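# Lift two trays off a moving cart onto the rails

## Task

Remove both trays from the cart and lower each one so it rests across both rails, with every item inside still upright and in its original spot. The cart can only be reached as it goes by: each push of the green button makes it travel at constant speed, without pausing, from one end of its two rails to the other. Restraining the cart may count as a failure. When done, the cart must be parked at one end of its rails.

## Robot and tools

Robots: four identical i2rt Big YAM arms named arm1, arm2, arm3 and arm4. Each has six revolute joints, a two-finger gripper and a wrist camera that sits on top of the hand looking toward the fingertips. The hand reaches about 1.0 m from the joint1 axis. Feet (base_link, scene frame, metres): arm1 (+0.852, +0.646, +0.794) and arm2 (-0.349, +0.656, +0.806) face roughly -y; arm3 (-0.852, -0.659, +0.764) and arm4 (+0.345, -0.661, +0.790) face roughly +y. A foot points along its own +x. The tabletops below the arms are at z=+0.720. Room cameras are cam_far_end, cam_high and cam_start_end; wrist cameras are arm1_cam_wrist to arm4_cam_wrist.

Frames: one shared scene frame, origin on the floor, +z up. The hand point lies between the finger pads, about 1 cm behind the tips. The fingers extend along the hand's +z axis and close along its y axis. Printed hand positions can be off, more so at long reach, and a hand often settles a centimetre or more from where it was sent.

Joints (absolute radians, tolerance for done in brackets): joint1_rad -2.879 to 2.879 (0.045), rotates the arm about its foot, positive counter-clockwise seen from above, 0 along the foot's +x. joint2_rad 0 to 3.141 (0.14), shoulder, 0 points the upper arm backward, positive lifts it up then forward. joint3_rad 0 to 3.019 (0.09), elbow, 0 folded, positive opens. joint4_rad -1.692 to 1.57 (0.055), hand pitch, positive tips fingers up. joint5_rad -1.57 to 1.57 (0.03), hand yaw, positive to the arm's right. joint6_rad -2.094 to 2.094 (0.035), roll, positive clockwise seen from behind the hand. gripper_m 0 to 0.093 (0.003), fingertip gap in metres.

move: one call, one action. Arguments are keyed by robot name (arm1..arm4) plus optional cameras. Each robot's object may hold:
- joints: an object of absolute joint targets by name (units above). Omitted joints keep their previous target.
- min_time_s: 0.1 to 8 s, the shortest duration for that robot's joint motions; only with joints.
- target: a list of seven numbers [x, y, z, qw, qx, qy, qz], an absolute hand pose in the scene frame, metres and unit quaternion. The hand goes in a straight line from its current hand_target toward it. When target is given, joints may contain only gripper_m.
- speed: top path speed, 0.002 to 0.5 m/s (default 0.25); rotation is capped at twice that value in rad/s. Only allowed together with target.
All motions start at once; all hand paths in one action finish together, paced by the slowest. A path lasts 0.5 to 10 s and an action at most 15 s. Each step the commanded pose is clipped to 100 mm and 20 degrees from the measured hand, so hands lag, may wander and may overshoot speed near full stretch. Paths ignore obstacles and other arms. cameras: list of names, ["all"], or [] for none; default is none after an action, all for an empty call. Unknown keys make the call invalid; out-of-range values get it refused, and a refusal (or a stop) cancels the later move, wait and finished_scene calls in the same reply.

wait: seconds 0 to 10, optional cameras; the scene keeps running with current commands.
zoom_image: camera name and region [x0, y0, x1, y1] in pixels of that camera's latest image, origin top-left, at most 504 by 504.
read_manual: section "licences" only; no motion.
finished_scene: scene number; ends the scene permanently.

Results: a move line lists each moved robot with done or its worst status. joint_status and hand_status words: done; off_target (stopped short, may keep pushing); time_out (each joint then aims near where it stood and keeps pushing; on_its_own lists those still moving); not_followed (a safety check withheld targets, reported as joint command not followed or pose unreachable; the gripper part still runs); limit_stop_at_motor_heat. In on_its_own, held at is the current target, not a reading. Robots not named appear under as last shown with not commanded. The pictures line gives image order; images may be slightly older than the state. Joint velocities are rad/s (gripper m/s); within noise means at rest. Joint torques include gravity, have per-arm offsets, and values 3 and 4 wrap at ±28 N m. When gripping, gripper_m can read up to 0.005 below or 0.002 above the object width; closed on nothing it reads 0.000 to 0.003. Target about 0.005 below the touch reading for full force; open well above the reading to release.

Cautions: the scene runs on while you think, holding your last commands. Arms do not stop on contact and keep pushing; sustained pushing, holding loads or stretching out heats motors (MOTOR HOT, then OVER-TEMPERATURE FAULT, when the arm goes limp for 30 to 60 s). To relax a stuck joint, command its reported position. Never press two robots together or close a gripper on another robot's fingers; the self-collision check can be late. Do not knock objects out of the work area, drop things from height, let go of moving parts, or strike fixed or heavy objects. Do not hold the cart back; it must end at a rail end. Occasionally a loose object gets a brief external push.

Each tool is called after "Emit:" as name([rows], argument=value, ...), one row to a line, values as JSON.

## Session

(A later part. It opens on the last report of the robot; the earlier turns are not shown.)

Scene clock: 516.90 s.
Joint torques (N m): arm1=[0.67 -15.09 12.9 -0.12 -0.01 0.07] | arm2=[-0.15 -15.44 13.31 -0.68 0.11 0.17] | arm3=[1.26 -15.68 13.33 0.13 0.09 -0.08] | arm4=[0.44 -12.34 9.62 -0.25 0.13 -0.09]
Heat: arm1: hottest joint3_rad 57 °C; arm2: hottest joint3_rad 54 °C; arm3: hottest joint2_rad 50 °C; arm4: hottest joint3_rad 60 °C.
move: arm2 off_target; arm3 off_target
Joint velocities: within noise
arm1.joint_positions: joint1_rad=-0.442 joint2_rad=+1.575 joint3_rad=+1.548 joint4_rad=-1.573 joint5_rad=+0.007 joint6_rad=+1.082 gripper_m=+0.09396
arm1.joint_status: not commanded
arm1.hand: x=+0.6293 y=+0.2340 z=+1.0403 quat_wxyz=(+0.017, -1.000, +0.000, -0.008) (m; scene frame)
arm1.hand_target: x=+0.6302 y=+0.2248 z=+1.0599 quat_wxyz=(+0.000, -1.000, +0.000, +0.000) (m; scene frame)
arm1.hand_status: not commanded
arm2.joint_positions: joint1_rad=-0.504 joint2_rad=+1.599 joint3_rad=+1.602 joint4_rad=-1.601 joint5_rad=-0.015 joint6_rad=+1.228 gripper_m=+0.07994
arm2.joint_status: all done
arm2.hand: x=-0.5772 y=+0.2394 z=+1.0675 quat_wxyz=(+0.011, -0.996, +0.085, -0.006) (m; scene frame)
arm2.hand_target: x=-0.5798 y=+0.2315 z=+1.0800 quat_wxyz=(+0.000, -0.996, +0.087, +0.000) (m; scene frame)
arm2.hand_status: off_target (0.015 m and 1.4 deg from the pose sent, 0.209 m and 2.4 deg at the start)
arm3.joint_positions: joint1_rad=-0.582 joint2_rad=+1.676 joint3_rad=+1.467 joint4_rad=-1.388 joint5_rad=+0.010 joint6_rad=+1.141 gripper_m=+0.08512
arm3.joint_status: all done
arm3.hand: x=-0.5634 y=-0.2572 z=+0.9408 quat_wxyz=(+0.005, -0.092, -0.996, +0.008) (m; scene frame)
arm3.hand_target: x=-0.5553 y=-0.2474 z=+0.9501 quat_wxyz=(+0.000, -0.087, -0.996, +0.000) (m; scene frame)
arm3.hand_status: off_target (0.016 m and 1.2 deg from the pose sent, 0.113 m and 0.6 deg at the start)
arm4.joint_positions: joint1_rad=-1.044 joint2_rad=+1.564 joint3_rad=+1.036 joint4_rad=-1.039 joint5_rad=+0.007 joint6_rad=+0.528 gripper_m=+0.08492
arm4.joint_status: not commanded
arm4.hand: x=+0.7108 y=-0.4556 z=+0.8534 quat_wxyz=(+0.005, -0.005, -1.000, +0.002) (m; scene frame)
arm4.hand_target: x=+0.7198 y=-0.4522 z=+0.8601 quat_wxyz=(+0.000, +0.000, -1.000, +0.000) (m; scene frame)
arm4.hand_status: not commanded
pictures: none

Emit:
move(arm4={"target":[0.72,-0.452,0.87,0,0,1,0],"speed":0.25,"joints":{"gripper_m":0.0}})

Emit:
move(arm4={"target":[0.72,-0.452,0.772,0,0,1,0],"speed":0.12}, cameras=["cam_far_end"])

Emit:
move(arm4={"target":[0.72,-0.452,0.86,0,0,1,0],"speed":0.2,"joints":{"gripper_m":0.085}})

Emit:
wait(seconds=10, cameras=[])

Emit:
wait(seconds=10, cameras=[])

Emit:
wait(seconds=10, cameras=["cam_high"])

Emit:
wait(seconds=8.5, cameras=["cam_high"])

Emit:
move(arm1={"target":[0.675,0.224,0.95,0,1,0,0],"speed":0.25,"joints":{"gripper_m":0.085}}, arm4={"target":[0.62,-0.243,0.92,0,0,1,0],"speed":0.25})

Emit:
wait(seconds=7.4, cameras=["cam_high"])

Emit:
move(arm1={"target":[0.632,0.224,0.838,0,1,0,0],"speed":0.15}, arm4={"target":[0.58,-0.243,0.838,0,0,1,0],"speed":0.15}, cameras=["arm1_cam_wrist","arm4_cam_wrist"])

Emit:
move(arm1={"target":[0.567,0.224,0.908,0,1,0,0],"speed":0.07,"joints":{"gripper_m":0.005}}, arm4={"target":[0.515,-0.243,0.908,0,0,1,0],"speed":0.07,"joints":{"gripper_m":0.005}}, cameras=["arm1_cam_wrist","arm4_cam_wrist","cam_high"])

Emit:
wait(seconds=7.3, cameras=["cam_high"])

Emit:
move(arm2={"target":[-0.632,0.231,0.838,0,0.9962,-0.0872,0],"speed":0.3}, arm3={"target":[-0.588,-0.247,0.838,0,0.0872,0.9962,0],"speed":0.3}, cameras=["arm2_cam_wrist","arm3_cam_wrist"])

Emit:
move(arm2={"target":[-0.697,0.231,0.908,0,0.9962,-0.0872,0],"speed":0.07,"joints":{"gripper_m":0.005}}, arm3={"target":[-0.653,-0.247,0.908,0,0.0872,0.9962,0],"speed":0.07,"joints":{"gripper_m":0.005}}, cameras=["arm2_cam_wrist","arm3_cam_wrist","cam_high"])

Scene clock: 555.00 s.
Joint torques (N m): arm1=[0.5 -15.09 12.79 -0.03 0.06 0.07] | arm2=[0.15 -15.56 13.34 -0.64 0.1 0.19] | arm3=[1.14 -15.68 13.22 0.13 0.08 -0.06] | arm4=[0.32 -13.51 10.54 -0.32 0.13 -0.08]
Heat: arm1: hottest joint3_rad 58 °C; arm2: hottest joint3_rad 55 °C; arm3: hottest joint3_rad 49 °C; arm4: hottest joint3_rad 60 °C.
move: arm4 off_target
Joint velocities: within noise
arm1, arm2, arm3: as last shown
arm2.joint_positions: joint1_rad=-0.504 joint2_rad=+1.599 joint3_rad=+1.602 joint4_rad=-1.601 joint5_rad=-0.015 joint6_rad=+1.229 gripper_m=+0.07994
arm3.joint_positions: joint1_rad=-0.582 joint2_rad=+1.676 joint3_rad=+1.467 joint4_rad=-1.388 joint5_rad=+0.010 joint6_rad=+1.140 gripper_m=+0.08512
arm4.joint_positions: joint1_rad=-1.044 joint2_rad=+1.564 joint3_rad=+1.036 joint4_rad=-1.067 joint5_rad=+0.007 joint6_rad=+0.527 gripper_m=+0.00034
arm4.joint_status: all done
arm4.hand: x=+0.7049 y=-0.4589 z=+0.8536 quat_wxyz=(+0.017, -0.005, -1.000, +0.009) (m; scene frame)
arm4.hand_target: x=+0.7195 y=-0.4523 z=+0.8702 quat_wxyz=(+0.000, +0.000, -1.000, +0.000) (m; scene frame)
arm4.hand_status: off_target (0.023 m and 2.2 deg from the pose sent, 0.019 m and 0.9 deg at the start)
pictures: none

Scene clock: 556.33 s.
Joint torques (N m): arm1=[-0.15 -15.27 12.74 -0.18 0.04 0.03] | arm2=[0.5 -15.38 13.27 -0.58 0.11 0.19] | arm3=[1.73 -15.21 13.09 0.14 0.11 -0.05] | arm4=[0.32 -8.76 5.01 2.51 0.11 -0.1]
Heat: arm1: hottest joint3_rad 58 °C; arm2: hottest joint3_rad 55 °C; arm3: hottest joint3_rad 49 °C; arm4: hottest joint3_rad 60 °C.
move: arm4 off_target
Joint velocities: within noise
arm1, arm2, arm3: as last shown
arm4.joint_positions: joint1_rad=-1.044 joint2_rad=+1.647 joint3_rad=+0.993 joint4_rad=-0.869 joint5_rad=+0.007 joint6_rad=+0.527 gripper_m=+0.00033
arm4.joint_status: not commanded
arm4.hand: x=+0.7234 y=-0.4479 z=+0.8067 quat_wxyz=(-0.014, -0.005, -1.000, -0.009) (m; scene frame)
arm4.hand_target: x=+0.7179 y=-0.4531 z=+0.7743 quat_wxyz=(+0.001, +0.000, -1.000, +0.000) (m; scene frame)
arm4.hand_status: off_target (0.035 m and 2.0 deg from the pose sent, 0.083 m and 2.2 deg at the start)
pictures: cam_far_end

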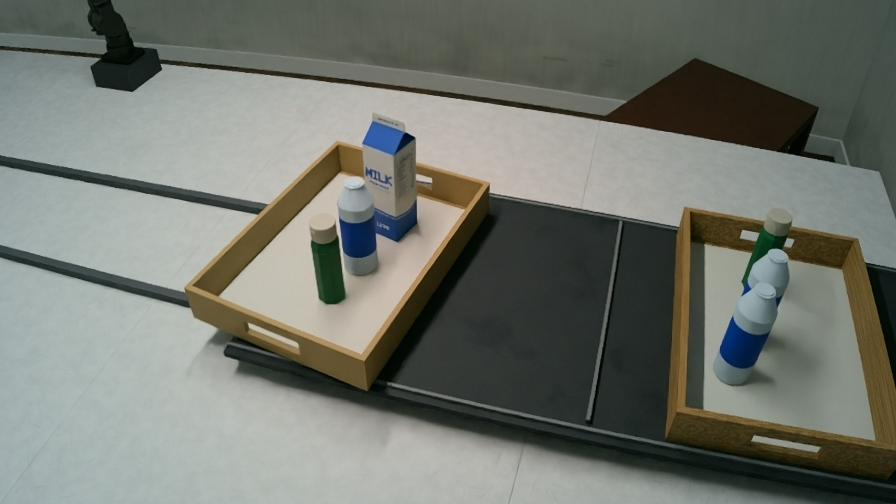

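Scene clock: 557.47 s.
Joint torques (N m): arm1=[0.15 -15.91 12.7 -0.13 0.02 0.03] | arm2=[0.44 -15.44 13.3 -0.59 0.12 0.18] | arm3=[1.08 -15.33 13.39 0.17 0.07 -0.11] | arm4=[0.15 -12.45 9.65 -0.25 0.13 -0.09]
Heat: arm1: hottest joint3_rad 58 °C; arm2: hottest joint3_rad 55 °C; arm3: hottest joint3_rad 49 °C; arm4: hottest joint3_rad 60 °C.
move: arm4 off_target
Joint velocities: within noise
arm1, arm2, arm3: as last shown
arm4.joint_positions: joint1_rad=-1.040 joint2_rad=+1.564 joint3_rad=+1.036 joint4_rad=-1.039 joint5_rad=+0.007 joint6_rad=+0.527 gripper_m=+0.08492
arm4.joint_status: all done
arm4.hand: x=+0.7100 y=-0.4542 z=+0.8534 quat_wxyz=(+0.005, -0.003, -1.000, +0.002) (m; scene frame)
arm4.hand_target: x=+0.7199 y=-0.4522 z=+0.8601 quat_wxyz=(+0.000, +0.000, -1.000, +0.000) (m; scene frame)
arm4.hand_status: off_target (0.012 m and 0.7 deg from the pose sent, 0.054 m and 2.1 deg at the start)
pictures: none

Scene clock: 567.47 s.
Joint torques (N m): arm1=[0.21 -15.03 12.83 0.02 -0.01 0.05] | arm2=[0.44 -15.62 13.33 -0.61 0.12 0.19] | arm3=[1.49 -15.56 13.29 0.21 0.06 -0.13] | arm4=[0.09 -12.51 9.59 -0.27 0.13 -0.08]
Heat: arm1: hottest joint3_rad 58 °C; arm2: hottest joint3_rad 55 °C; arm3: hottest joint3_rad 50 °C; arm4: hottest joint3_rad 60 °C.
Joint velocities: within noise
arm1.joint_positions: joint1_rad=-0.442 joint2_rad=+1.575 joint3_rad=+1.548 joint4_rad=-1.573 joint5_rad=+0.007 joint6_rad=+1.082 gripper_m=+0.09396
arm1.joint_status: not commanded
arm1.hand: x=+0.6293 y=+0.2340 z=+1.0403 quat_wxyz=(+0.017, -1.000, +0.000, -0.008) (m; scene frame)
arm1.hand_target: x=+0.6302 y=+0.2248 z=+1.0599 quat_wxyz=(+0.000, -1.000, +0.000, +0.000) (m; scene frame)
arm1.hand_status: not commanded
arm2.joint_positions: joint1_rad=-0.504 joint2_rad=+1.599 joint3_rad=+1.602 joint4_rad=-1.601 joint5_rad=-0.015 joint6_rad=+1.229 gripper_m=+0.07994
arm2.joint_status: not commanded
arm2.hand: x=-0.5772 y=+0.2394 z=+1.0675 quat_wxyz=(+0.011, -0.996, +0.085, -0.006) (m; scene frame)
arm2.hand_target: x=-0.5798 y=+0.2315 z=+1.0800 quat_wxyz=(+0.000, -0.996, +0.087, +0.000) (m; scene frame)
arm2.hand_status: not commanded
arm3.joint_positions: joint1_rad=-0.582 joint2_rad=+1.676 joint3_rad=+1.467 joint4_rad=-1.388 joint5_rad=+0.010 joint6_rad=+1.140 gripper_m=+0.08512
arm3.joint_status: not commanded
arm3.hand: x=-0.5634 y=-0.2572 z=+0.9408 quat_wxyz=(+0.005, -0.092, -0.996, +0.008) (m; scene frame)
arm3.hand_target: x=-0.5553 y=-0.2474 z=+0.9501 quat_wxyz=(+0.000, -0.087, -0.996, +0.000) (m; scene frame)
arm3.hand_status: not commanded
arm4.joint_positions: joint1_rad=-1.040 joint2_rad=+1.564 joint3_rad=+1.036 joint4_rad=-1.039 joint5_rad=+0.007 joint6_rad=+0.527 gripper_m=+0.08492
arm4.joint_status: all done
arm4.hand: x=+0.7100 y=-0.4542 z=+0.8534 quat_wxyz=(+0.005, -0.003, -1.000, +0.002) (m; scene frame)
arm4.hand_target: x=+0.7199 y=-0.4522 z=+0.8601 quat_wxyz=(+0.000, +0.000, -1.000, +0.000) (m; scene frame)
arm4.hand_status: off_target (0.012 m and 0.7 deg from the pose sent, 0.054 m and 2.1 deg at the start)
wait: 10.00 s; at rest by 0.27 s
pictures: none
No camera images: "cameras" was empty.

Scene clock: 577.47 s.
Joint torques (N m): arm1=[0.21 -15.03 12.42 -0.25 0.05 0.08] | arm2=[0.38 -15.33 13.27 -0.59 0.11 0.18] | arm3=[1.73 -15.56 13.27 -0.1 0.06 -0.1] | arm4=[0.03 -12.57 9.66 -0.28 0.13 -0.09]
Heat: arm1: hottest joint3_rad 58 °C; arm2: hottest joint3_rad 55 °C; arm3: hottest joint3_rad 50 °C; arm4: hottest joint3_rad 60 °C.
Joint velocities: within noise
arm1.joint_positions: joint1_rad=-0.442 joint2_rad=+1.575 joint3_rad=+1.548 joint4_rad=-1.573 joint5_rad=+0.007 joint6_rad=+1.082 gripper_m=+0.09396
arm1.joint_status: not commanded
arm1.hand: x=+0.6293 y=+0.2340 z=+1.0403 quat_wxyz=(+0.017, -1.000, +0.000, -0.008) (m; scene frame)
arm1.hand_target: x=+0.6302 y=+0.2248 z=+1.0599 quat_wxyz=(+0.000, -1.000, +0.000, +0.000) (m; scene frame)
arm1.hand_status: not commanded
arm2.joint_positions: joint1_rad=-0.504 joint2_rad=+1.599 joint3_rad=+1.602 joint4_rad=-1.601 joint5_rad=-0.015 joint6_rad=+1.229 gripper_m=+0.07994
arm2.joint_status: not commanded
arm2.hand: x=-0.5772 y=+0.2394 z=+1.0675 quat_wxyz=(+0.011, -0.996, +0.085, -0.006) (m; scene frame)
arm2.hand_target: x=-0.5798 y=+0.2315 z=+1.0800 quat_wxyz=(+0.000, -0.996, +0.087, +0.000) (m; scene frame)
arm2.hand_status: not commanded
arm3.joint_positions: joint1_rad=-0.582 joint2_rad=+1.676 joint3_rad=+1.467 joint4_rad=-1.388 joint5_rad=+0.010 joint6_rad=+1.140 gripper_m=+0.08512
arm3.joint_status: not commanded
arm3.hand: x=-0.5634 y=-0.2572 z=+0.9408 quat_wxyz=(+0.005, -0.092, -0.996, +0.008) (m; scene frame)
arm3.hand_target: x=-0.5553 y=-0.2474 z=+0.9501 quat_wxyz=(+0.000, -0.087, -0.996, +0.000) (m; scene frame)
arm3.hand_status: not commanded
arm4.joint_positions: joint1_rad=-1.040 joint2_rad=+1.564 joint3_rad=+1.036 joint4_rad=-1.039 joint5_rad=+0.007 joint6_rad=+0.527 gripper_m=+0.08492
arm4.joint_status: all done
arm4.hand: x=+0.7100 y=-0.4542 z=+0.8534 quat_wxyz=(+0.005, -0.003, -1.000, +0.002) (m; scene frame)
arm4.hand_target: x=+0.7199 y=-0.4522 z=+0.8601 quat_wxyz=(+0.000, +0.000, -1.000, +0.000) (m; scene frame)
arm4.hand_status: off_target (0.012 m and 0.7 deg from the pose sent, 0.054 m and 2.1 deg at the start)
wait: 10.00 s; at rest by 0.27 s
pictures: none
No camera images: "cameras" was empty.

Scene clock: 587.47 s.
Joint torques (N m): arm1=[0.32 -14.51 12.7 0.02 0.06 0.05] | arm2=[0.44 -15.44 13.33 -0.61 0.12 0.18] | arm3=[0.73 -15.79 13.23 -0.05 0.08 -0.06] | arm4=[0.09 -12.57 9.62 -0.24 0.13 -0.09]
Heat: arm1: hottest joint3_rad 58 °C; arm2: hottest joint3_rad 55 °C; arm3: hottest joint3_rad 50 °C; arm4: hottest joint3_rad 60 °C.
Joint velocities: within noise
arm1.joint_positions: joint1_rad=-0.442 joint2_rad=+1.575 joint3_rad=+1.548 joint4_rad=-1.573 joint5_rad=+0.007 joint6_rad=+1.082 gripper_m=+0.09396
arm1.joint_status: not commanded
arm1.hand: x=+0.6293 y=+0.2340 z=+1.0403 quat_wxyz=(+0.017, -1.000, +0.000, -0.008) (m; scene frame)
arm1.hand_target: x=+0.6302 y=+0.2248 z=+1.0599 quat_wxyz=(+0.000, -1.000, +0.000, +0.000) (m; scene frame)
arm1.hand_status: not commanded
arm2.joint_positions: joint1_rad=-0.504 joint2_rad=+1.599 joint3_rad=+1.602 joint4_rad=-1.601 joint5_rad=-0.015 joint6_rad=+1.229 gripper_m=+0.07994
arm2.joint_status: not commanded
arm2.hand: x=-0.5772 y=+0.2394 z=+1.0675 quat_wxyz=(+0.011, -0.996, +0.085, -0.006) (m; scene frame)
arm2.hand_target: x=-0.5798 y=+0.2315 z=+1.0800 quat_wxyz=(+0.000, -0.996, +0.087, +0.000) (m; scene frame)
arm2.hand_status: not commanded
arm3.joint_positions: joint1_rad=-0.582 joint2_rad=+1.676 joint3_rad=+1.467 joint4_rad=-1.388 joint5_rad=+0.010 joint6_rad=+1.140 gripper_m=+0.08512
arm3.joint_status: not commanded
arm3.hand: x=-0.5634 y=-0.2572 z=+0.9408 quat_wxyz=(+0.005, -0.092, -0.996, +0.008) (m; scene frame)
arm3.hand_target: x=-0.5553 y=-0.2474 z=+0.9501 quat_wxyz=(+0.000, -0.087, -0.996, +0.000) (m; scene frame)
arm3.hand_status: not commanded
arm4.joint_positions: joint1_rad=-1.040 joint2_rad=+1.564 joint3_rad=+1.036 joint4_rad=-1.039 joint5_rad=+0.007 joint6_rad=+0.527 gripper_m=+0.08492
arm4.joint_status: all done
arm4.hand: x=+0.7100 y=-0.4542 z=+0.8534 quat_wxyz=(+0.005, -0.003, -1.000, +0.002) (m; scene frame)
arm4.hand_target: x=+0.7199 y=-0.4522 z=+0.8601 quat_wxyz=(+0.000, +0.000, -1.000, +0.000) (m; scene frame)
arm4.hand_status: off_target (0.012 m and 0.7 deg from the pose sent, 0.054 m and 2.1 deg at the start)
wait: 10.00 s; at rest by 0.27 s
pictures: cam_high

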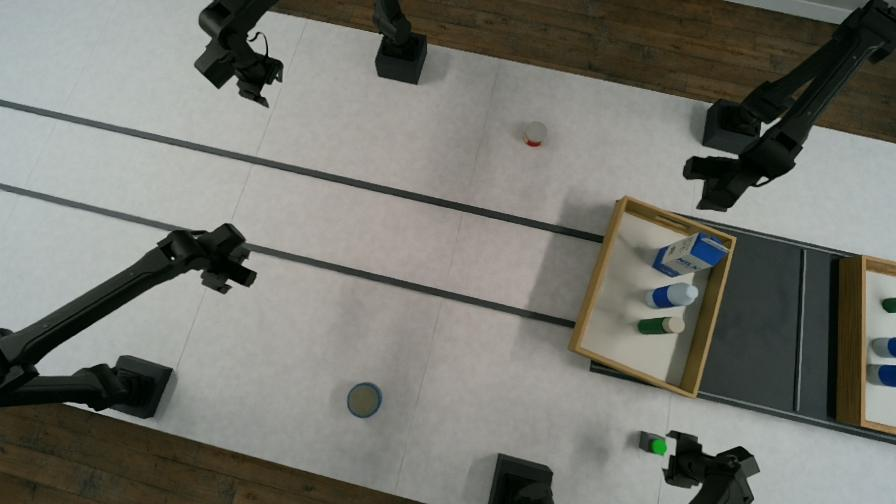

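Scene clock: 595.97 s.
Joint torques (N m): arm1=[-0.32 -14.74 12.78 -0.13 -0.04 0.09] | arm2=[0.38 -15.5 13.27 -0.61 0.12 0.19] | arm3=[1.9 -15.74 13.31 0.09 0.06 -0.08] | arm4=[-0.03 -12.34 9.61 -0.31 0.12 -0.1]
Heat: arm1: hottest joint3_rad 58 °C; arm2: hottest joint3_rad 55 °C; arm3: hottest joint3_rad 51 °C; arm4: hottest joint3_rad 61 °C.
Joint velocities: within noise
arm1.joint_positions: joint1_rad=-0.442 joint2_rad=+1.575 joint3_rad=+1.548 joint4_rad=-1.573 joint5_rad=+0.007 joint6_rad=+1.082 gripper_m=+0.09396
arm1.joint_status: not commanded
arm1.hand: x=+0.6293 y=+0.2340 z=+1.0403 quat_wxyz=(+0.017, -1.000, +0.000, -0.008) (m; scene frame)
arm1.hand_target: x=+0.6302 y=+0.2248 z=+1.0599 quat_wxyz=(+0.000, -1.000, +0.000, +0.000) (m; scene frame)
arm1.hand_status: not commanded
arm2.joint_positions: joint1_rad=-0.504 joint2_rad=+1.599 joint3_rad=+1.602 joint4_rad=-1.601 joint5_rad=-0.015 joint6_rad=+1.229 gripper_m=+0.07994
arm2.joint_status: not commanded
arm2.hand: x=-0.5772 y=+0.2394 z=+1.0675 quat_wxyz=(+0.011, -0.996, +0.085, -0.006) (m; scene frame)
arm2.hand_target: x=-0.5798 y=+0.2315 z=+1.0800 quat_wxyz=(+0.000, -0.996, +0.087, +0.000) (m; scene frame)
arm2.hand_status: not commanded
arm3.joint_positions: joint1_rad=-0.582 joint2_rad=+1.676 joint3_rad=+1.467 joint4_rad=-1.388 joint5_rad=+0.010 joint6_rad=+1.140 gripper_m=+0.08512
arm3.joint_status: not commanded
arm3.hand: x=-0.5634 y=-0.2572 z=+0.9408 quat_wxyz=(+0.005, -0.092, -0.996, +0.008) (m; scene frame)
arm3.hand_target: x=-0.5553 y=-0.2474 z=+0.9501 quat_wxyz=(+0.000, -0.087, -0.996, +0.000) (m; scene frame)
arm3.hand_status: not commanded
arm4.joint_positions: joint1_rad=-1.040 joint2_rad=+1.564 joint3_rad=+1.036 joint4_rad=-1.039 joint5_rad=+0.007 joint6_rad=+0.527 gripper_m=+0.08492
arm4.joint_status: all done
arm4.hand: x=+0.7100 y=-0.4542 z=+0.8534 quat_wxyz=(+0.005, -0.003, -1.000, +0.002) (m; scene frame)
arm4.hand_target: x=+0.7199 y=-0.4522 z=+0.8601 quat_wxyz=(+0.000, +0.000, -1.000, +0.000) (m; scene frame)
arm4.hand_status: off_target (0.012 m and 0.7 deg from the pose sent, 0.054 m and 2.1 deg at the start)
wait: 8.50 s; at rest by 0.27 s
pictures: cam_high

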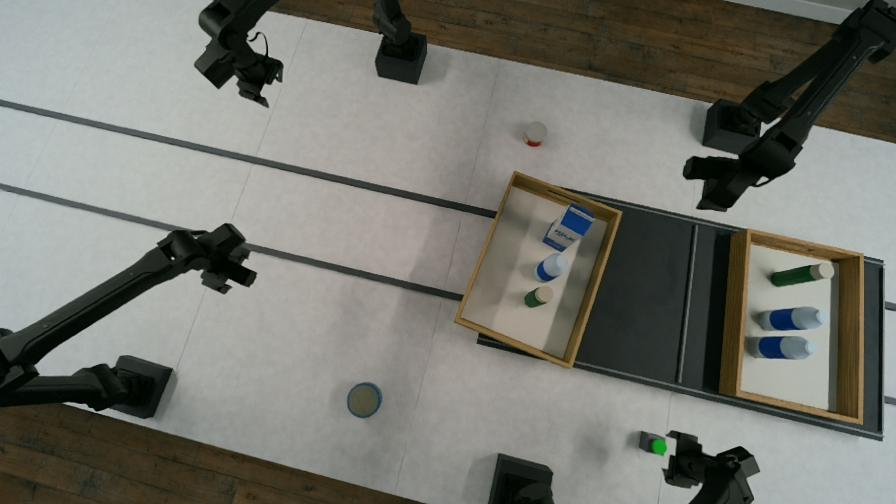

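Scene clock: 597.77 s.
Joint torques (N m): arm1=[-0.09 -14.51 9.05 1.05 0.09 0.05] | arm2=[0.26 -15.38 13.38 -0.59 0.11 0.17] | arm3=[1.08 -15.38 13.23 0.05 0.08 -0.1] | arm4=[0.21 -13.45 11.23 -0.31 0.18 0.2]
Heat: arm1: hottest joint3_rad 58 °C; arm2: hottest joint3_rad 55 °C; arm3: hottest joint3_rad 51 °C; arm4: hottest joint3_rad 61 °C.
move: arm1 done; arm4 off_target
Joint velocities: within noise
arm1.joint_positions: joint1_rad=-0.353 joint2_rad=+1.567 joint3_rad=+1.288 joint4_rad=-1.306 joint5_rad=+0.007 joint6_rad=+1.169 gripper_m=+0.08511
arm1.joint_status: all done
arm1.hand: x=+0.6730 y=+0.2295 z=+0.9463 quat_wxyz=(+0.010, -1.000, -0.002, -0.004) (m; scene frame)
arm1.hand_target: x=+0.6750 y=+0.2240 z=+0.9500 quat_wxyz=(+0.000, -1.000, +0.000, +0.000) (m; scene frame)
arm1.hand_status: done (0.007 m and 1.3 deg from the pose sent, 0.102 m and 2.2 deg at the start)
arm2, arm3: as last shown
arm4.joint_positions: joint1_rad=-0.556 joint2_rad=+1.658 joint3_rad=+1.334 joint4_rad=-1.240 joint5_rad=+0.012 joint6_rad=+0.982 gripper_m=+0.08492
arm4.joint_status: not commanded
arm4.hand: x=+0.6106 y=-0.2515 z=+0.9183 quat_wxyz=(+0.001, +0.011, -1.000, +0.000) (m; scene frame)
arm4.hand_target: x=+0.6199 y=-0.2433 z=+0.9200 quat_wxyz=(+0.000, +0.000, -1.000, +0.000) (m; scene frame)
arm4.hand_status: off_target (0.013 m and 1.3 deg from the pose sent, 0.239 m and 0.7 deg at the start)
pictures: none

Scene clock: 605.17 s.
Joint torques (N m): arm1=[0.32 -13.8 9.05 0.98 0.09 0.09] | arm2=[0.32 -15.44 13.33 -0.64 0.12 0.19] | arm3=[1.55 -16.5 13.39 0.13 0.12 -0.1] | arm4=[0.15 -13.57 11.23 -0.31 0.18 0.22]
Heat: arm1: hottest joint3_rad 57 °C; arm2: hottest joint3_rad 56 °C; arm3: hottest joint3_rad 51 °C; arm4: hottest joint3_rad 64 °C.
Joint velocities: within noise
arm1.joint_positions: joint1_rad=-0.353 joint2_rad=+1.567 joint3_rad=+1.288 joint4_rad=-1.306 joint5_rad=+0.007 joint6_rad=+1.169 gripper_m=+0.08511
arm1.joint_status: all done
arm1.hand: x=+0.6730 y=+0.2295 z=+0.9463 quat_wxyz=(+0.010, -1.000, -0.002, -0.004) (m; scene frame)
arm1.hand_target: x=+0.6750 y=+0.2240 z=+0.9500 quat_wxyz=(+0.000, -1.000, +0.000, +0.000) (m; scene frame)
arm1.hand_status: done (0.007 m and 1.3 deg from the pose sent, 0.102 m and 2.2 deg at the start)
arm2.joint_positions: joint1_rad=-0.504 joint2_rad=+1.599 joint3_rad=+1.602 joint4_rad=-1.601 joint5_rad=-0.015 joint6_rad=+1.229 gripper_m=+0.07994
arm2.joint_status: not commanded
arm2.hand: x=-0.5772 y=+0.2394 z=+1.0675 quat_wxyz=(+0.011, -0.996, +0.085, -0.006) (m; scene frame)
arm2.hand_target: x=-0.5798 y=+0.2315 z=+1.0800 quat_wxyz=(+0.000, -0.996, +0.087, +0.000) (m; scene frame)
arm2.hand_status: not commanded
arm3.joint_positions: joint1_rad=-0.582 joint2_rad=+1.676 joint3_rad=+1.467 joint4_rad=-1.388 joint5_rad=+0.010 joint6_rad=+1.140 gripper_m=+0.08512
arm3.joint_status: not commanded
arm3.hand: x=-0.5634 y=-0.2572 z=+0.9408 quat_wxyz=(+0.005, -0.092, -0.996, +0.008) (m; scene frame)
arm3.hand_target: x=-0.5553 y=-0.2474 z=+0.9501 quat_wxyz=(+0.000, -0.087, -0.996, +0.000) (m; scene frame)
arm3.hand_status: not commanded
arm4.joint_positions: joint1_rad=-0.556 joint2_rad=+1.658 joint3_rad=+1.334 joint4_rad=-1.240 joint5_rad=+0.012 joint6_rad=+0.983 gripper_m=+0.08492
arm4.joint_status: not commanded
arm4.hand: x=+0.6106 y=-0.2515 z=+0.9183 quat_wxyz=(+0.001, +0.011, -1.000, +0.000) (m; scene frame)
arm4.hand_target: x=+0.6199 y=-0.2433 z=+0.9200 quat_wxyz=(+0.000, +0.000, -1.000, +0.000) (m; scene frame)
arm4.hand_status: off_target (0.013 m and 1.3 deg from the pose sent, 0.239 m and 0.7 deg at the start)
wait: 7.40 s; at rest by 0.27 s
pictures: cam_high

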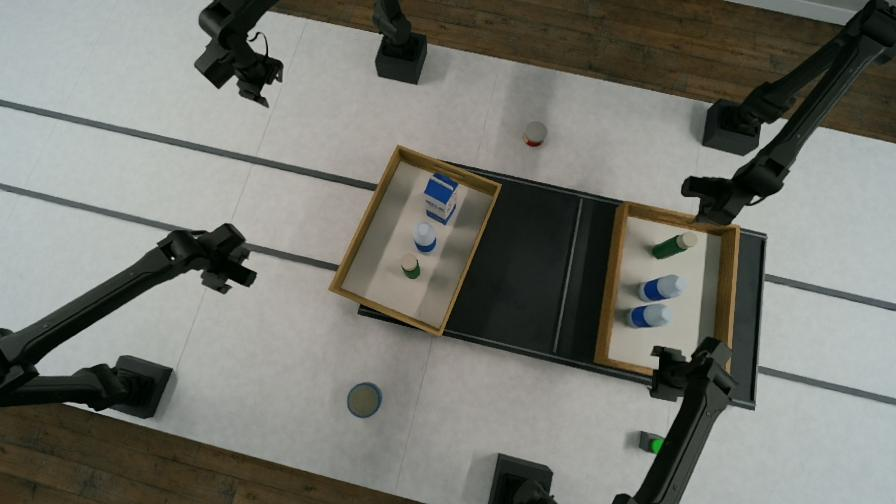

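Scene clock: 606.60 s.
Joint torques (N m): arm1=[-0.56 -14.21 8.12 0.94 0.02 -0.15] | arm2=[0.5 -15.56 13.31 -0.58 0.11 0.21] | arm3=[1.2 -15.62 13.15 0.06 0.11 -0.1] | arm4=[1.03 -13.57 7.3 0.77 0.17 0.2]
Heat: arm1: hottest joint3_rad 56 °C; arm2: hottest joint3_rad 56 °C; arm3: hottest joint3_rad 51 °C; arm4: hottest joint3_rad 64 °C.
move: arm1 done; arm4 off_target
Joint velocities: arm1=[-0.015 -0.005 -0.002 -0.002 0.154 -0.11 0] | arm2=[within noise] | arm3=[within noise] | arm4=[within noise]
arm1.joint_positions: joint1_rad=-0.423 joint2_rad=+1.717 joint3_rad=+1.176 joint4_rad=-1.030 joint5_rad=+0.007 joint6_rad=+1.107 gripper_m=+0.08511
arm1.joint_status: not commanded
arm1.hand: x=+0.6365 y=+0.2259 z=+0.8401 quat_wxyz=(+0.004, -1.000, +0.002, -0.002) (m; scene frame)
arm1.hand_target: x=+0.6320 y=+0.2241 z=+0.8381 quat_wxyz=(+0.000, -1.000, +0.000, +0.000) (m; scene frame)
arm1.hand_status: done (0.005 m and 0.6 deg from the pose sent, 0.116 m and 1.3 deg at the start)
arm2, arm3: as last shown
arm4.joint_positions: joint1_rad=-0.499 joint2_rad=+1.704 joint3_rad=+1.196 joint4_rad=-1.042 joint5_rad=+0.013 joint6_rad=+1.051 gripper_m=+0.08492
arm4.joint_status: not commanded
arm4.hand: x=+0.5819 y=-0.2443 z=+0.8497 quat_wxyz=(-0.003, +0.005, -1.000, -0.006) (m; scene frame)
arm4.hand_target: x=+0.5798 y=-0.2433 z=+0.8382 quat_wxyz=(+0.000, +0.000, -1.000, +0.000) (m; scene frame)
arm4.hand_status: off_target (0.012 m and 1.0 deg from the pose sent, 0.086 m and 1.3 deg at the start)
pictures: arm1_cam_wrist, arm4_cam_wrist

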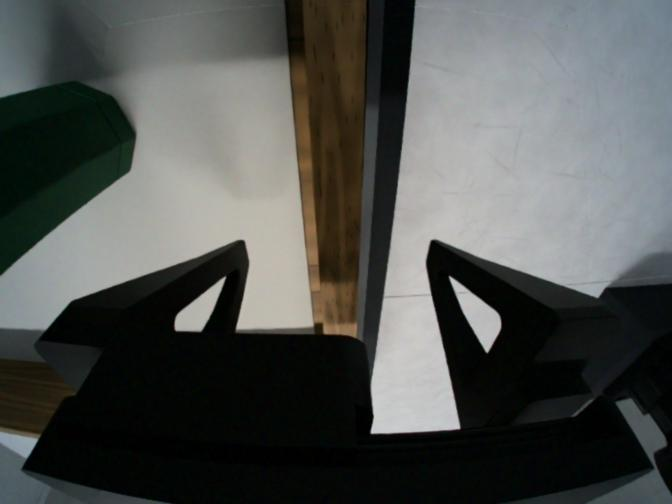

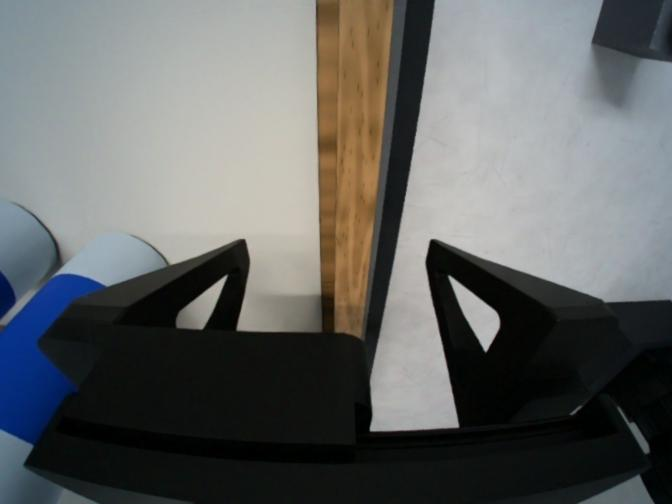

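Scene clock: 608.57 s.
Joint torques (N m): arm1=[-1.44 -15.91 13.68 -1.92 0.18 -0.14] | arm2=[0.38 -15.56 13.31 -0.65 0.13 0.18] | arm3=[2.37 -15.74 13.19 0.13 0.04 -0.12] | arm4=[1.26 -17.55 9.33 -1.7 -0.27 0.1]
Heat: arm1: hottest joint3_rad 56 °C; arm2: hottest joint3_rad 56 °C; arm3: hottest joint3_rad 51 °C; arm4: hottest joint3_rad 63 °C.
move: arm1 off_target; arm4 off_target
Joint velocities: within noise
arm1.joint_positions: joint1_rad=-0.533 joint2_rad=+1.732 joint3_rad=+1.302 joint4_rad=-1.161 joint5_rad=+0.001 joint6_rad=+0.985 gripper_m=+0.01127
arm1.joint_status: gripper_m off_target (ended at +0.01130, target +0.00500)
arm1.hand: x=+0.5813 y=+0.2347 z=+0.8753 quat_wxyz=(+0.012, -1.000, -0.003, -0.010) (m; scene frame)
arm1.hand_target: x=+0.5680 y=+0.2252 z=+0.9077 quat_wxyz=(-0.001, -1.000, +0.000, +0.001) (m; scene frame)
arm1.hand_status: off_target (0.037 m and 1.8 deg from the pose sent, 0.097 m and 0.6 deg at the start)
arm2, arm3: as last shown
arm4.joint_positions: joint1_rad=-0.370 joint2_rad=+1.623 joint3_rad=+1.182 joint4_rad=-1.143 joint5_rad=+0.025 joint6_rad=+1.192 gripper_m=+0.01120
arm4.joint_status: gripper_m off_target (ended at +0.01124, target +0.00500)
arm4.hand: x=+0.5188 y=-0.2431 z=+0.8815 quat_wxyz=(-0.001, +0.000, -1.000, +0.010) (m; scene frame)
arm4.hand_target: x=+0.5150 y=-0.2431 z=+0.9070 quat_wxyz=(+0.000, +0.000, -1.000, +0.000) (m; scene frame)
arm4.hand_status: off_target (0.027 m and 1.2 deg from the pose sent, 0.089 m and 1.0 deg at the start)
pictures: arm1_cam_wrist, arm4_cam_wrist, cam_high

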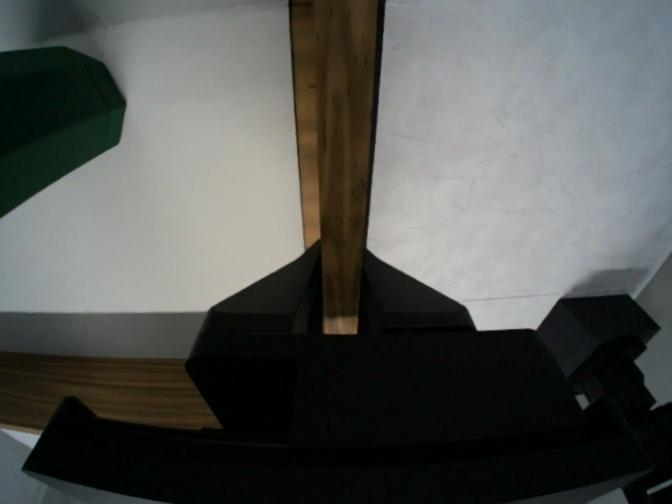

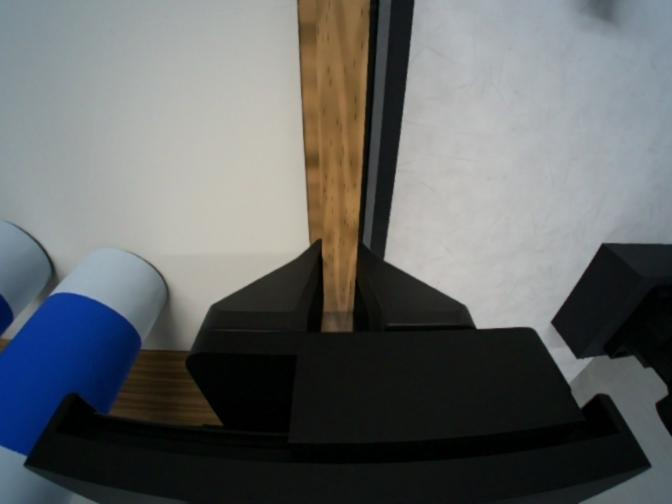

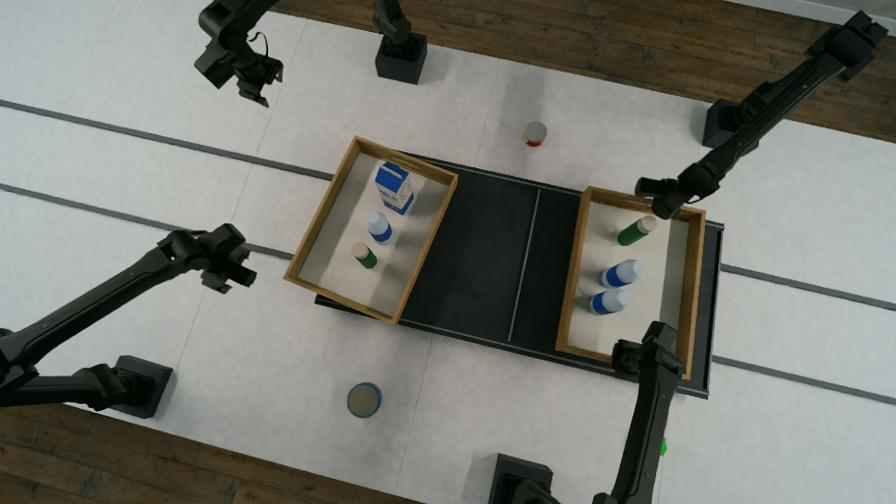

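Scene clock: 615.87 s.
Joint torques (N m): arm1=[-1.38 -17.26 13.61 -2.04 0.21 -0.13] | arm2=[0.32 -15.21 13.27 -0.55 0.12 0.18] | arm3=[1.03 -16.03 13.35 0.06 0.09 -0.09] | arm4=[1.03 -17.61 9.32 -1.69 -0.27 0.09]
Heat: arm1: hottest joint3_rad 57 °C; arm2: hottest joint3_rad 56 °C; arm3: hottest joint3_rad 51 °C; arm4: hottest joint3_rad 63 °C.
Joint velocities: within noise
arm1.joint_positions: joint1_rad=-0.533 joint2_rad=+1.732 joint3_rad=+1.302 joint4_rad=-1.161 joint5_rad=+0.001 joint6_rad=+0.985 gripper_m=+0.01127
arm1.joint_status: gripper_m off_target (ended at +0.01130, target +0.00500)
arm1.hand: x=+0.5813 y=+0.2347 z=+0.8753 quat_wxyz=(+0.012, -1.000, -0.003, -0.010) (m; scene frame)
arm1.hand_target: x=+0.5680 y=+0.2252 z=+0.9077 quat_wxyz=(-0.001, -1.000, +0.000, +0.001) (m; scene frame)
arm1.hand_status: off_target (0.037 m and 1.8 deg from the pose sent, 0.097 m and 0.6 deg at the start)
arm2.joint_positions: joint1_rad=-0.504 joint2_rad=+1.599 joint3_rad=+1.602 joint4_rad=-1.601 joint5_rad=-0.015 joint6_rad=+1.229 gripper_m=+0.07994
arm2.joint_status: not commanded
arm2.hand: x=-0.5772 y=+0.2394 z=+1.0675 quat_wxyz=(+0.011, -0.996, +0.085, -0.006) (m; scene frame)
arm2.hand_target: x=-0.5798 y=+0.2315 z=+1.0800 quat_wxyz=(+0.000, -0.996, +0.087, +0.000) (m; scene frame)
arm2.hand_status: not commanded
arm3.joint_positions: joint1_rad=-0.582 joint2_rad=+1.676 joint3_rad=+1.467 joint4_rad=-1.388 joint5_rad=+0.010 joint6_rad=+1.140 gripper_m=+0.08512
arm3.joint_status: not commanded
arm3.hand: x=-0.5634 y=-0.2572 z=+0.9408 quat_wxyz=(+0.005, -0.092, -0.996, +0.008) (m; scene frame)
arm3.hand_target: x=-0.5553 y=-0.2474 z=+0.9501 quat_wxyz=(+0.000, -0.087, -0.996, +0.000) (m; scene frame)
arm3.hand_status: not commanded
arm4.joint_positions: joint1_rad=-0.370 joint2_rad=+1.623 joint3_rad=+1.182 joint4_rad=-1.143 joint5_rad=+0.025 joint6_rad=+1.192 gripper_m=+0.01120
arm4.joint_status: gripper_m off_target (ended at +0.01124, target +0.00500)
arm4.hand: x=+0.5188 y=-0.2431 z=+0.8815 quat_wxyz=(-0.001, +0.000, -1.000, +0.010) (m; scene frame)
arm4.hand_target: x=+0.5150 y=-0.2431 z=+0.9070 quat_wxyz=(+0.000, +0.000, -1.000, +0.000) (m; scene frame)
arm4.hand_status: off_target (0.027 m and 1.2 deg from the pose sent, 0.089 m and 1.0 deg at the start)
wait: 7.30 s; at rest by 0.27 s
pictures: cam_high

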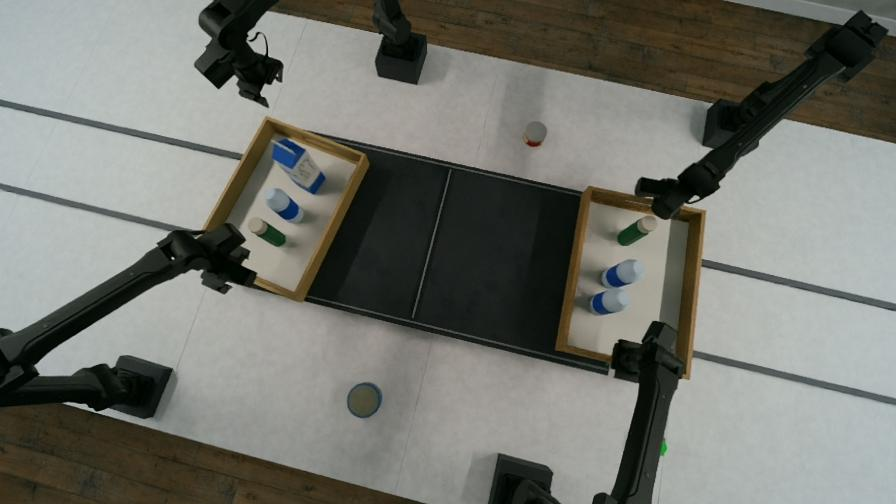

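Scene clock: 617.40 s.
Joint torques (N m): arm1=[-1.67 -16.97 13.71 -1.91 0.16 -0.11] | arm2=[-0.03 -19.08 8.99 0.17 0.12 0] | arm3=[2.2 -16.73 8.69 0.94 0.04 0.11] | arm4=[1.03 -17.44 9.36 -1.7 -0.27 0.09]
Heat: arm1: hottest joint3_rad 57 °C; arm2: hottest joint3_rad 55 °C; arm3: hottest joint3_rad 51 °C; arm4: hottest joint3_rad 63 °C.
move: arm2 off_target; arm3 done
Joint velocities: within noise
arm1, arm4: as last shown
arm2.joint_positions: joint1_rad=-0.569 joint2_rad=+1.846 joint3_rad=+1.274 joint4_rad=-1.034 joint5_rad=-0.014 joint6_rad=+1.162 gripper_m=+0.07994
arm2.joint_status: not commanded
arm2.hand: x=-0.6214 y=+0.2338 z=+0.8295 quat_wxyz=(+0.014, -0.996, +0.084, -0.008) (m; scene frame)
arm2.hand_target: x=-0.6319 y=+0.2311 z=+0.8381 quat_wxyz=(+0.000, -0.996, +0.087, +0.000) (m; scene frame)
arm2.hand_status: off_target (0.014 m and 1.8 deg from the pose sent, 0.236 m and 1.4 deg at the start)
arm3.joint_positions: joint1_rad=-0.540 joint2_rad=+1.732 joint3_rad=+1.263 joint4_rad=-1.115 joint5_rad=+0.010 joint6_rad=+1.171 gripper_m=+0.08512
arm3.joint_status: not commanded
arm3.hand: x=-0.5862 y=-0.2515 z=+0.8412 quat_wxyz=(+0.001, -0.086, -0.996, +0.002) (m; scene frame)
arm3.hand_target: x=-0.5881 y=-0.2470 z=+0.8381 quat_wxyz=(+0.000, -0.087, -0.996, +0.000) (m; scene frame)
arm3.hand_status: done (0.006 m and 0.3 deg from the pose sent, 0.106 m and 1.2 deg at the start)
pictures: arm2_cam_wrist, arm3_cam_wrist

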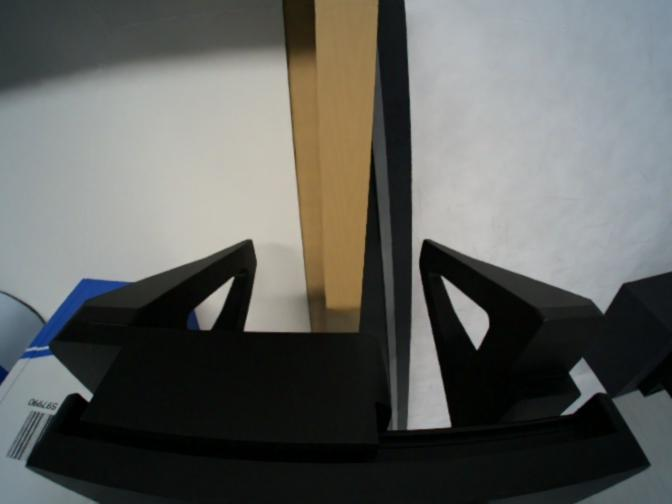

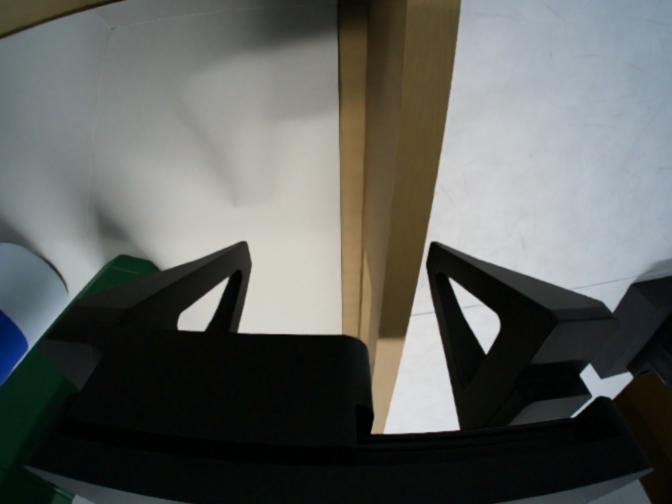

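Scene clock: 619.27 s.
Joint torques (N m): arm1=[-1.44 -16.85 13.87 -2.06 0.25 -0.13] | arm2=[-0.15 -19.08 15.27 -0.99 -0.05 0.29] | arm3=[1.9 -16.09 11.48 -0.39 -0.24 0.28] | arm4=[1.03 -17.49 9.29 -1.7 -0.27 0.08]
Heat: arm1: hottest joint3_rad 57 °C; arm2: hottest joint3_rad 55 °C; arm3: hottest joint3_rad 51 °C; arm4: hottest joint3_rad 63 °C.
move: arm2 off_target; arm3 off_target
Joint velocities: within noise
arm1, arm4: as last shown
arm2.joint_positions: joint1_rad=-0.678 joint2_rad=+1.847 joint3_rad=+1.425 joint4_rad=-1.212 joint5_rad=-0.010 joint6_rad=+1.037 gripper_m=+0.00986
arm2.joint_status: gripper_m off_target (ended at +0.00989, target +0.00500)
arm2.hand: x=-0.6787 y=+0.2505 z=+0.8804 quat_wxyz=(+0.025, -0.997, +0.076, -0.016) (m; scene frame)
arm2.hand_target: x=-0.6959 y=+0.2326 z=+0.9085 quat_wxyz=(-0.001, -0.996, +0.087, +0.000) (m; scene frame)
arm2.hand_status: off_target (0.038 m and 3.6 deg from the pose sent, 0.109 m and 1.8 deg at the start)
arm3.joint_positions: joint1_rad=-0.419 joint2_rad=+1.608 joint3_rad=+1.246 joint4_rad=-1.244 joint5_rad=+0.017 joint6_rad=+1.267 gripper_m=+0.01024
arm3.joint_status: gripper_m off_target (ended at +0.01027, target +0.00500)
arm3.hand: x=-0.6511 y=-0.2551 z=+0.8919 quat_wxyz=(+0.001, -0.074, -0.997, +0.013) (m; scene frame)
arm3.hand_target: x=-0.6530 y=-0.2473 z=+0.9080 quat_wxyz=(+0.000, -0.087, -0.996, +0.000) (m; scene frame)
arm3.hand_status: off_target (0.018 m and 2.2 deg from the pose sent, 0.095 m and 0.3 deg at the start)
pictures: arm2_cam_wrist, arm3_cam_wrist, cam_high

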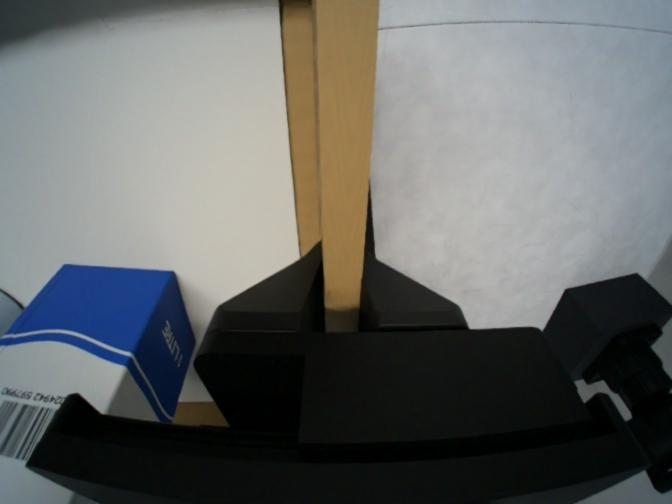

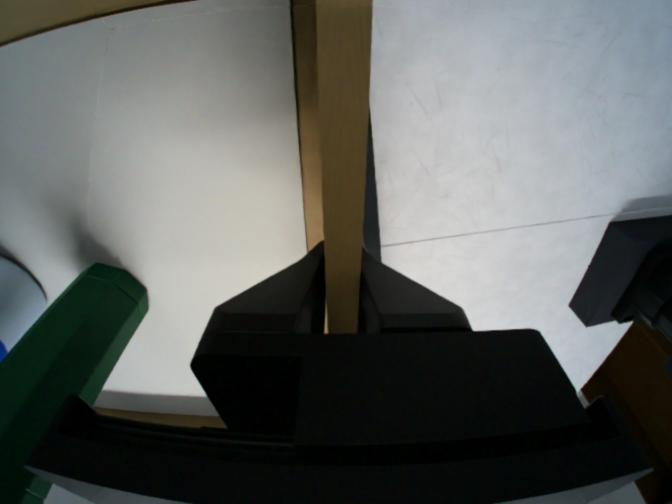

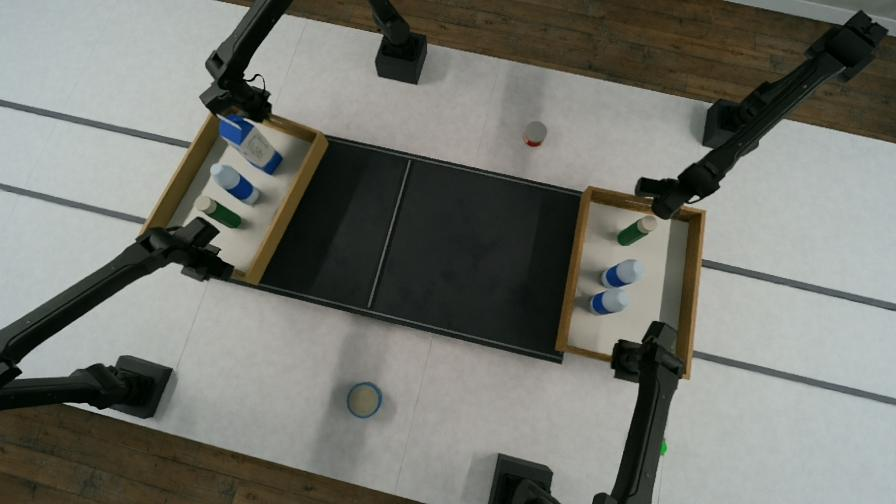

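Emit:
move(arm1={"target":[0.568,0.225,0.845,0,1,0,0],"speed":0.06}, arm4={"target":[0.515,-0.243,0.84,0,0,1,0],"speed":0.06}, cameras=["cam_high","arm2_cam_wrist"])

Emit:
move(arm1={"target":[0.568,0.225,0.815,0,1,0,0],"speed":0.04}, arm4={"target":[0.515,-0.243,0.81,0,0,1,0],"speed":0.04})

Emit:
move(arm1={"target":[0.568,0.225,0.79,0,1,0,0],"speed":0.04}, arm4={"target":[0.515,-0.243,0.785,0,0,1,0],"speed":0.04}, cameras=["arm1_cam_wrist","arm4_cam_wrist","cam_high"])

Scene clock: 626.17 s.
Joint torques (N m): arm1=[-1.26 -18.84 9.2 -0.36 0.25 -0.11] | arm2=[-0.26 -19.02 15.17 -1.03 -0.06 0.28] | arm3=[2.37 -15.91 11.19 -0.31 -0.22 0.35] | arm4=[0.97 -15.33 8.06 -0.32 -0.27 0.07]
Heat: arm1: hottest joint3_rad 57 °C; arm2: hottest joint3_rad 56 °C; arm3: hottest joint3_rad 51 °C; arm4: hottest joint3_rad 63 °C.
move: arm1 off_target; arm4 done
Joint velocities: within noise
arm1.joint_positions: joint1_rad=-0.533 joint2_rad=+1.810 joint3_rad=+1.271 joint4_rad=-1.047 joint5_rad=+0.000 joint6_rad=+0.985 gripper_m=+0.01127
arm1.joint_status: not commanded
arm1.hand: x=+0.5767 y=+0.2267 z=+0.8268 quat_wxyz=(+0.010, -1.000, -0.004, -0.010) (m; scene frame)
arm1.hand_target: x=+0.5683 y=+0.2252 z=+0.8448 quat_wxyz=(+0.000, -1.000, +0.000, +0.000) (m; scene frame)
arm1.hand_status: off_target (0.020 m and 1.6 deg from the pose sent, 0.034 m and 1.8 deg at the start)
arm2, arm3: as last shown
arm4.joint_positions: joint1_rad=-0.370 joint2_rad=+1.676 joint3_rad=+1.097 joint4_rad=-0.999 joint5_rad=+0.025 joint6_rad=+1.192 gripper_m=+0.01120
arm4.joint_status: not commanded
arm4.hand: x=+0.5163 y=-0.2474 z=+0.8306 quat_wxyz=(-0.002, -0.001, -1.000, +0.008) (m; scene frame)
arm4.hand_target: x=+0.5149 y=-0.2430 z=+0.8400 quat_wxyz=(+0.000, +0.000, -1.000, +0.000) (m; scene frame)
arm4.hand_status: done (0.010 m and 0.9 deg from the pose sent, 0.042 m and 1.2 deg at the start)
pictures: arm2_cam_wrist, cam_high

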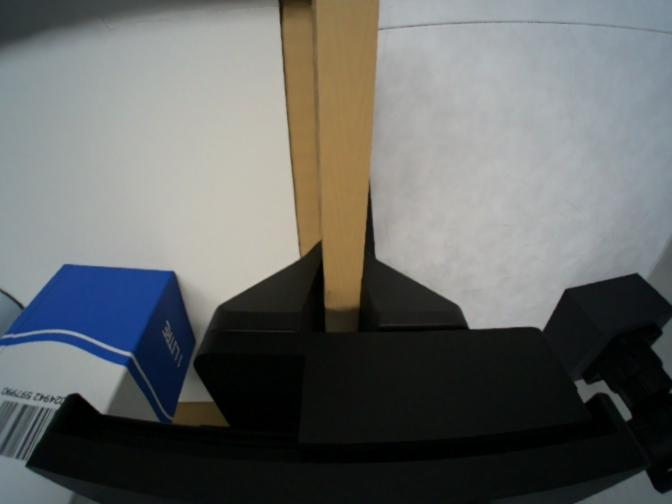

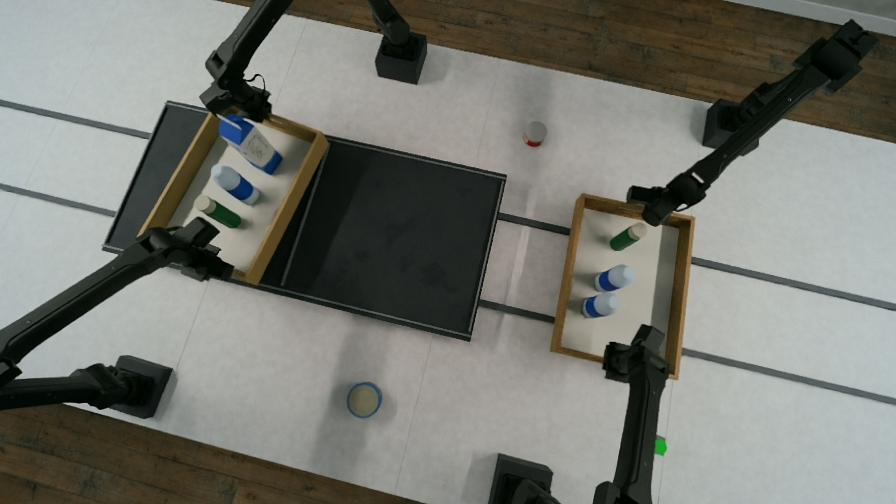

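Scene clock: 627.40 s.
Joint torques (N m): arm1=[-1.79 -17.44 8.58 0.14 0.09 -0.1] | arm2=[-0.09 -19.19 15.25 -0.99 -0.07 0.3] | arm3=[2.2 -16.09 11.28 -0.18 -0.22 0.32] | arm4=[0.85 -14.33 7.15 0.31 -0.11 0.05]
Heat: arm1: hottest joint3_rad 57 °C; arm2: hottest joint3_rad 56 °C; arm3: hottest joint3_rad 50 °C; arm4: hottest joint3_rad 63 °C.
move: arm1 off_target; arm4 done
Joint velocities: within noise
arm1.joint_positions: joint1_rad=-0.533 joint2_rad=+1.839 joint3_rad=+1.243 joint4_rad=-0.982 joint5_rad=+0.004 joint6_rad=+0.985 gripper_m=+0.01127
arm1.joint_status: not commanded
arm1.hand: x=+0.5759 y=+0.2268 z=+0.8041 quat_wxyz=(+0.007, -1.000, -0.004, -0.005) (m; scene frame)
arm1.hand_target: x=+0.5681 y=+0.2250 z=+0.8150 quat_wxyz=(+0.000, -1.000, +0.000, +0.000) (m; scene frame)
arm1.hand_status: off_target (0.014 m and 1.1 deg from the pose sent, 0.015 m and 1.6 deg at the start)
arm2, arm3: as last shown
arm4.joint_positions: joint1_rad=-0.370 joint2_rad=+1.707 joint3_rad=+1.073 joint4_rad=-0.937 joint5_rad=+0.021 joint6_rad=+1.193 gripper_m=+0.01120
arm4.joint_status: not commanded
arm4.hand: x=+0.5160 y=-0.2461 z=+0.8098 quat_wxyz=(-0.002, -0.001, -1.000, +0.004) (m; scene frame)
arm4.hand_target: x=+0.5151 y=-0.2430 z=+0.8100 quat_wxyz=(+0.000, +0.000, -1.000, +0.000) (m; scene frame)
arm4.hand_status: done (0.003 m and 0.5 deg from the pose sent, 0.021 m and 0.9 deg at the start)
pictures: none

Scene clock: 628.53 s.
Joint torques (N m): arm1=[-1.08 -14.97 7.76 1.52 0.09 -0.09] | arm2=[-0.09 -19.02 15.25 -1.03 -0.06 0.28] | arm3=[2.37 -16.38 11.29 -0.03 -0.23 0.35] | arm4=[0.97 -11.34 5.83 2.14 -0.03 0.04]
Heat: arm1: hottest joint3_rad 57 °C; arm2: hottest joint3_rad 56 °C; arm3: hottest joint3_rad 50 °C; arm4: hottest joint3_rad 63 °C.
move: arm1 off_target; arm4 off_target
Joint velocities: within noise
arm1.joint_positions: joint1_rad=-0.533 joint2_rad=+1.841 joint3_rad=+1.235 joint4_rad=-0.962 joint5_rad=+0.005 joint6_rad=+0.985 gripper_m=+0.01127
arm1.joint_status: not commanded
arm1.hand: x=+0.5753 y=+0.2260 z=+0.8007 quat_wxyz=(+0.003, -1.000, -0.004, -0.002) (m; scene frame)
arm1.hand_target: x=+0.5683 y=+0.2252 z=+0.7902 quat_wxyz=(+0.000, -1.000, +0.000, +0.000) (m; scene frame)
arm1.hand_status: off_target (0.013 m and 0.6 deg from the pose sent, 0.016 m and 1.1 deg at the start)
arm2, arm3: as last shown
arm4.joint_positions: joint1_rad=-0.370 joint2_rad=+1.707 joint3_rad=+1.065 joint4_rad=-0.917 joint5_rad=+0.019 joint6_rad=+1.193 gripper_m=+0.01120
arm4.joint_status: not commanded
arm4.hand: x=+0.5160 y=-0.2448 z=+0.8072 quat_wxyz=(-0.003, -0.001, -1.000, -0.003) (m; scene frame)
arm4.hand_target: x=+0.5147 y=-0.2440 z=+0.7860 quat_wxyz=(+0.000, +0.000, -1.000, +0.000) (m; scene frame)
arm4.hand_status: off_target (0.022 m and 0.4 deg from the pose sent, 0.025 m and 0.5 deg at the start)
pictures: arm1_cam_wrist, arm4_cam_wrist, cam_high

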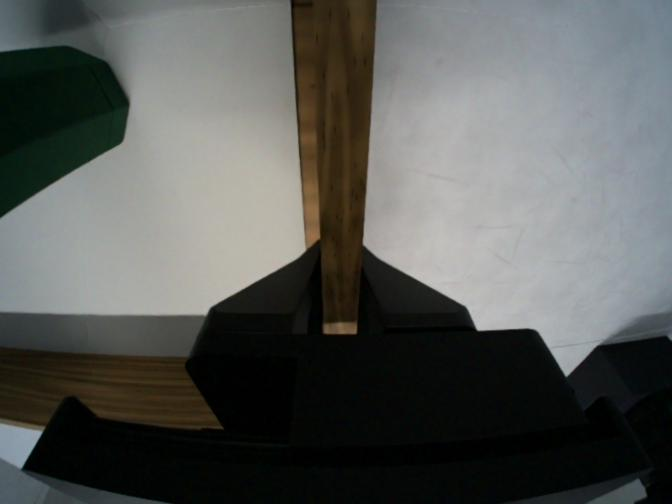

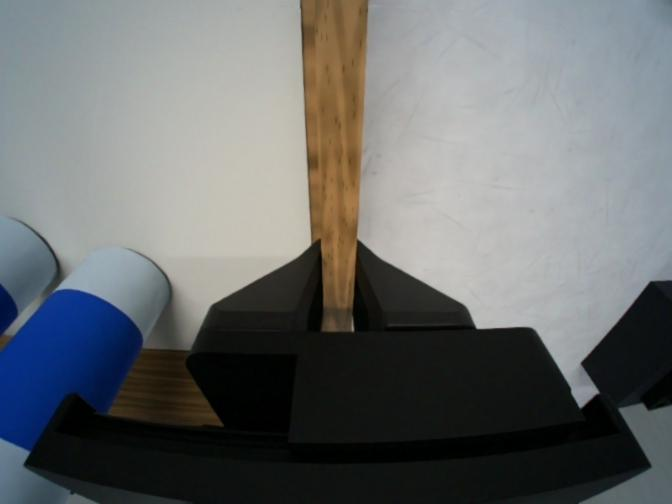

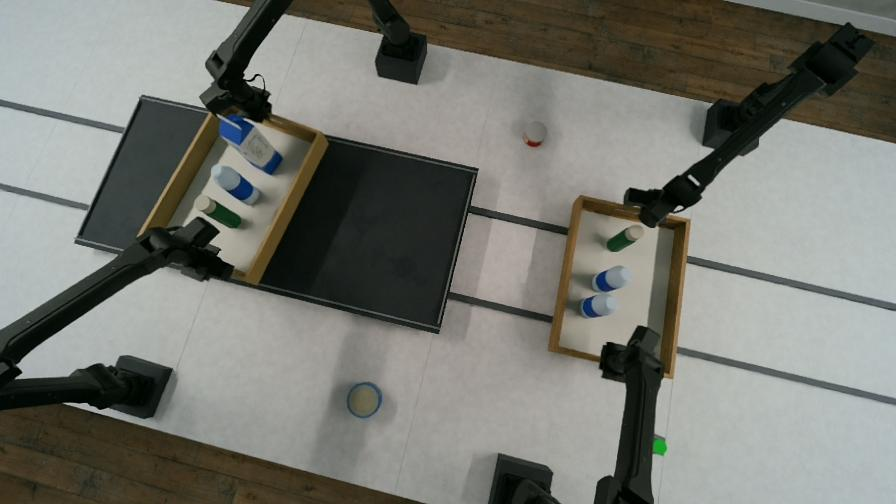

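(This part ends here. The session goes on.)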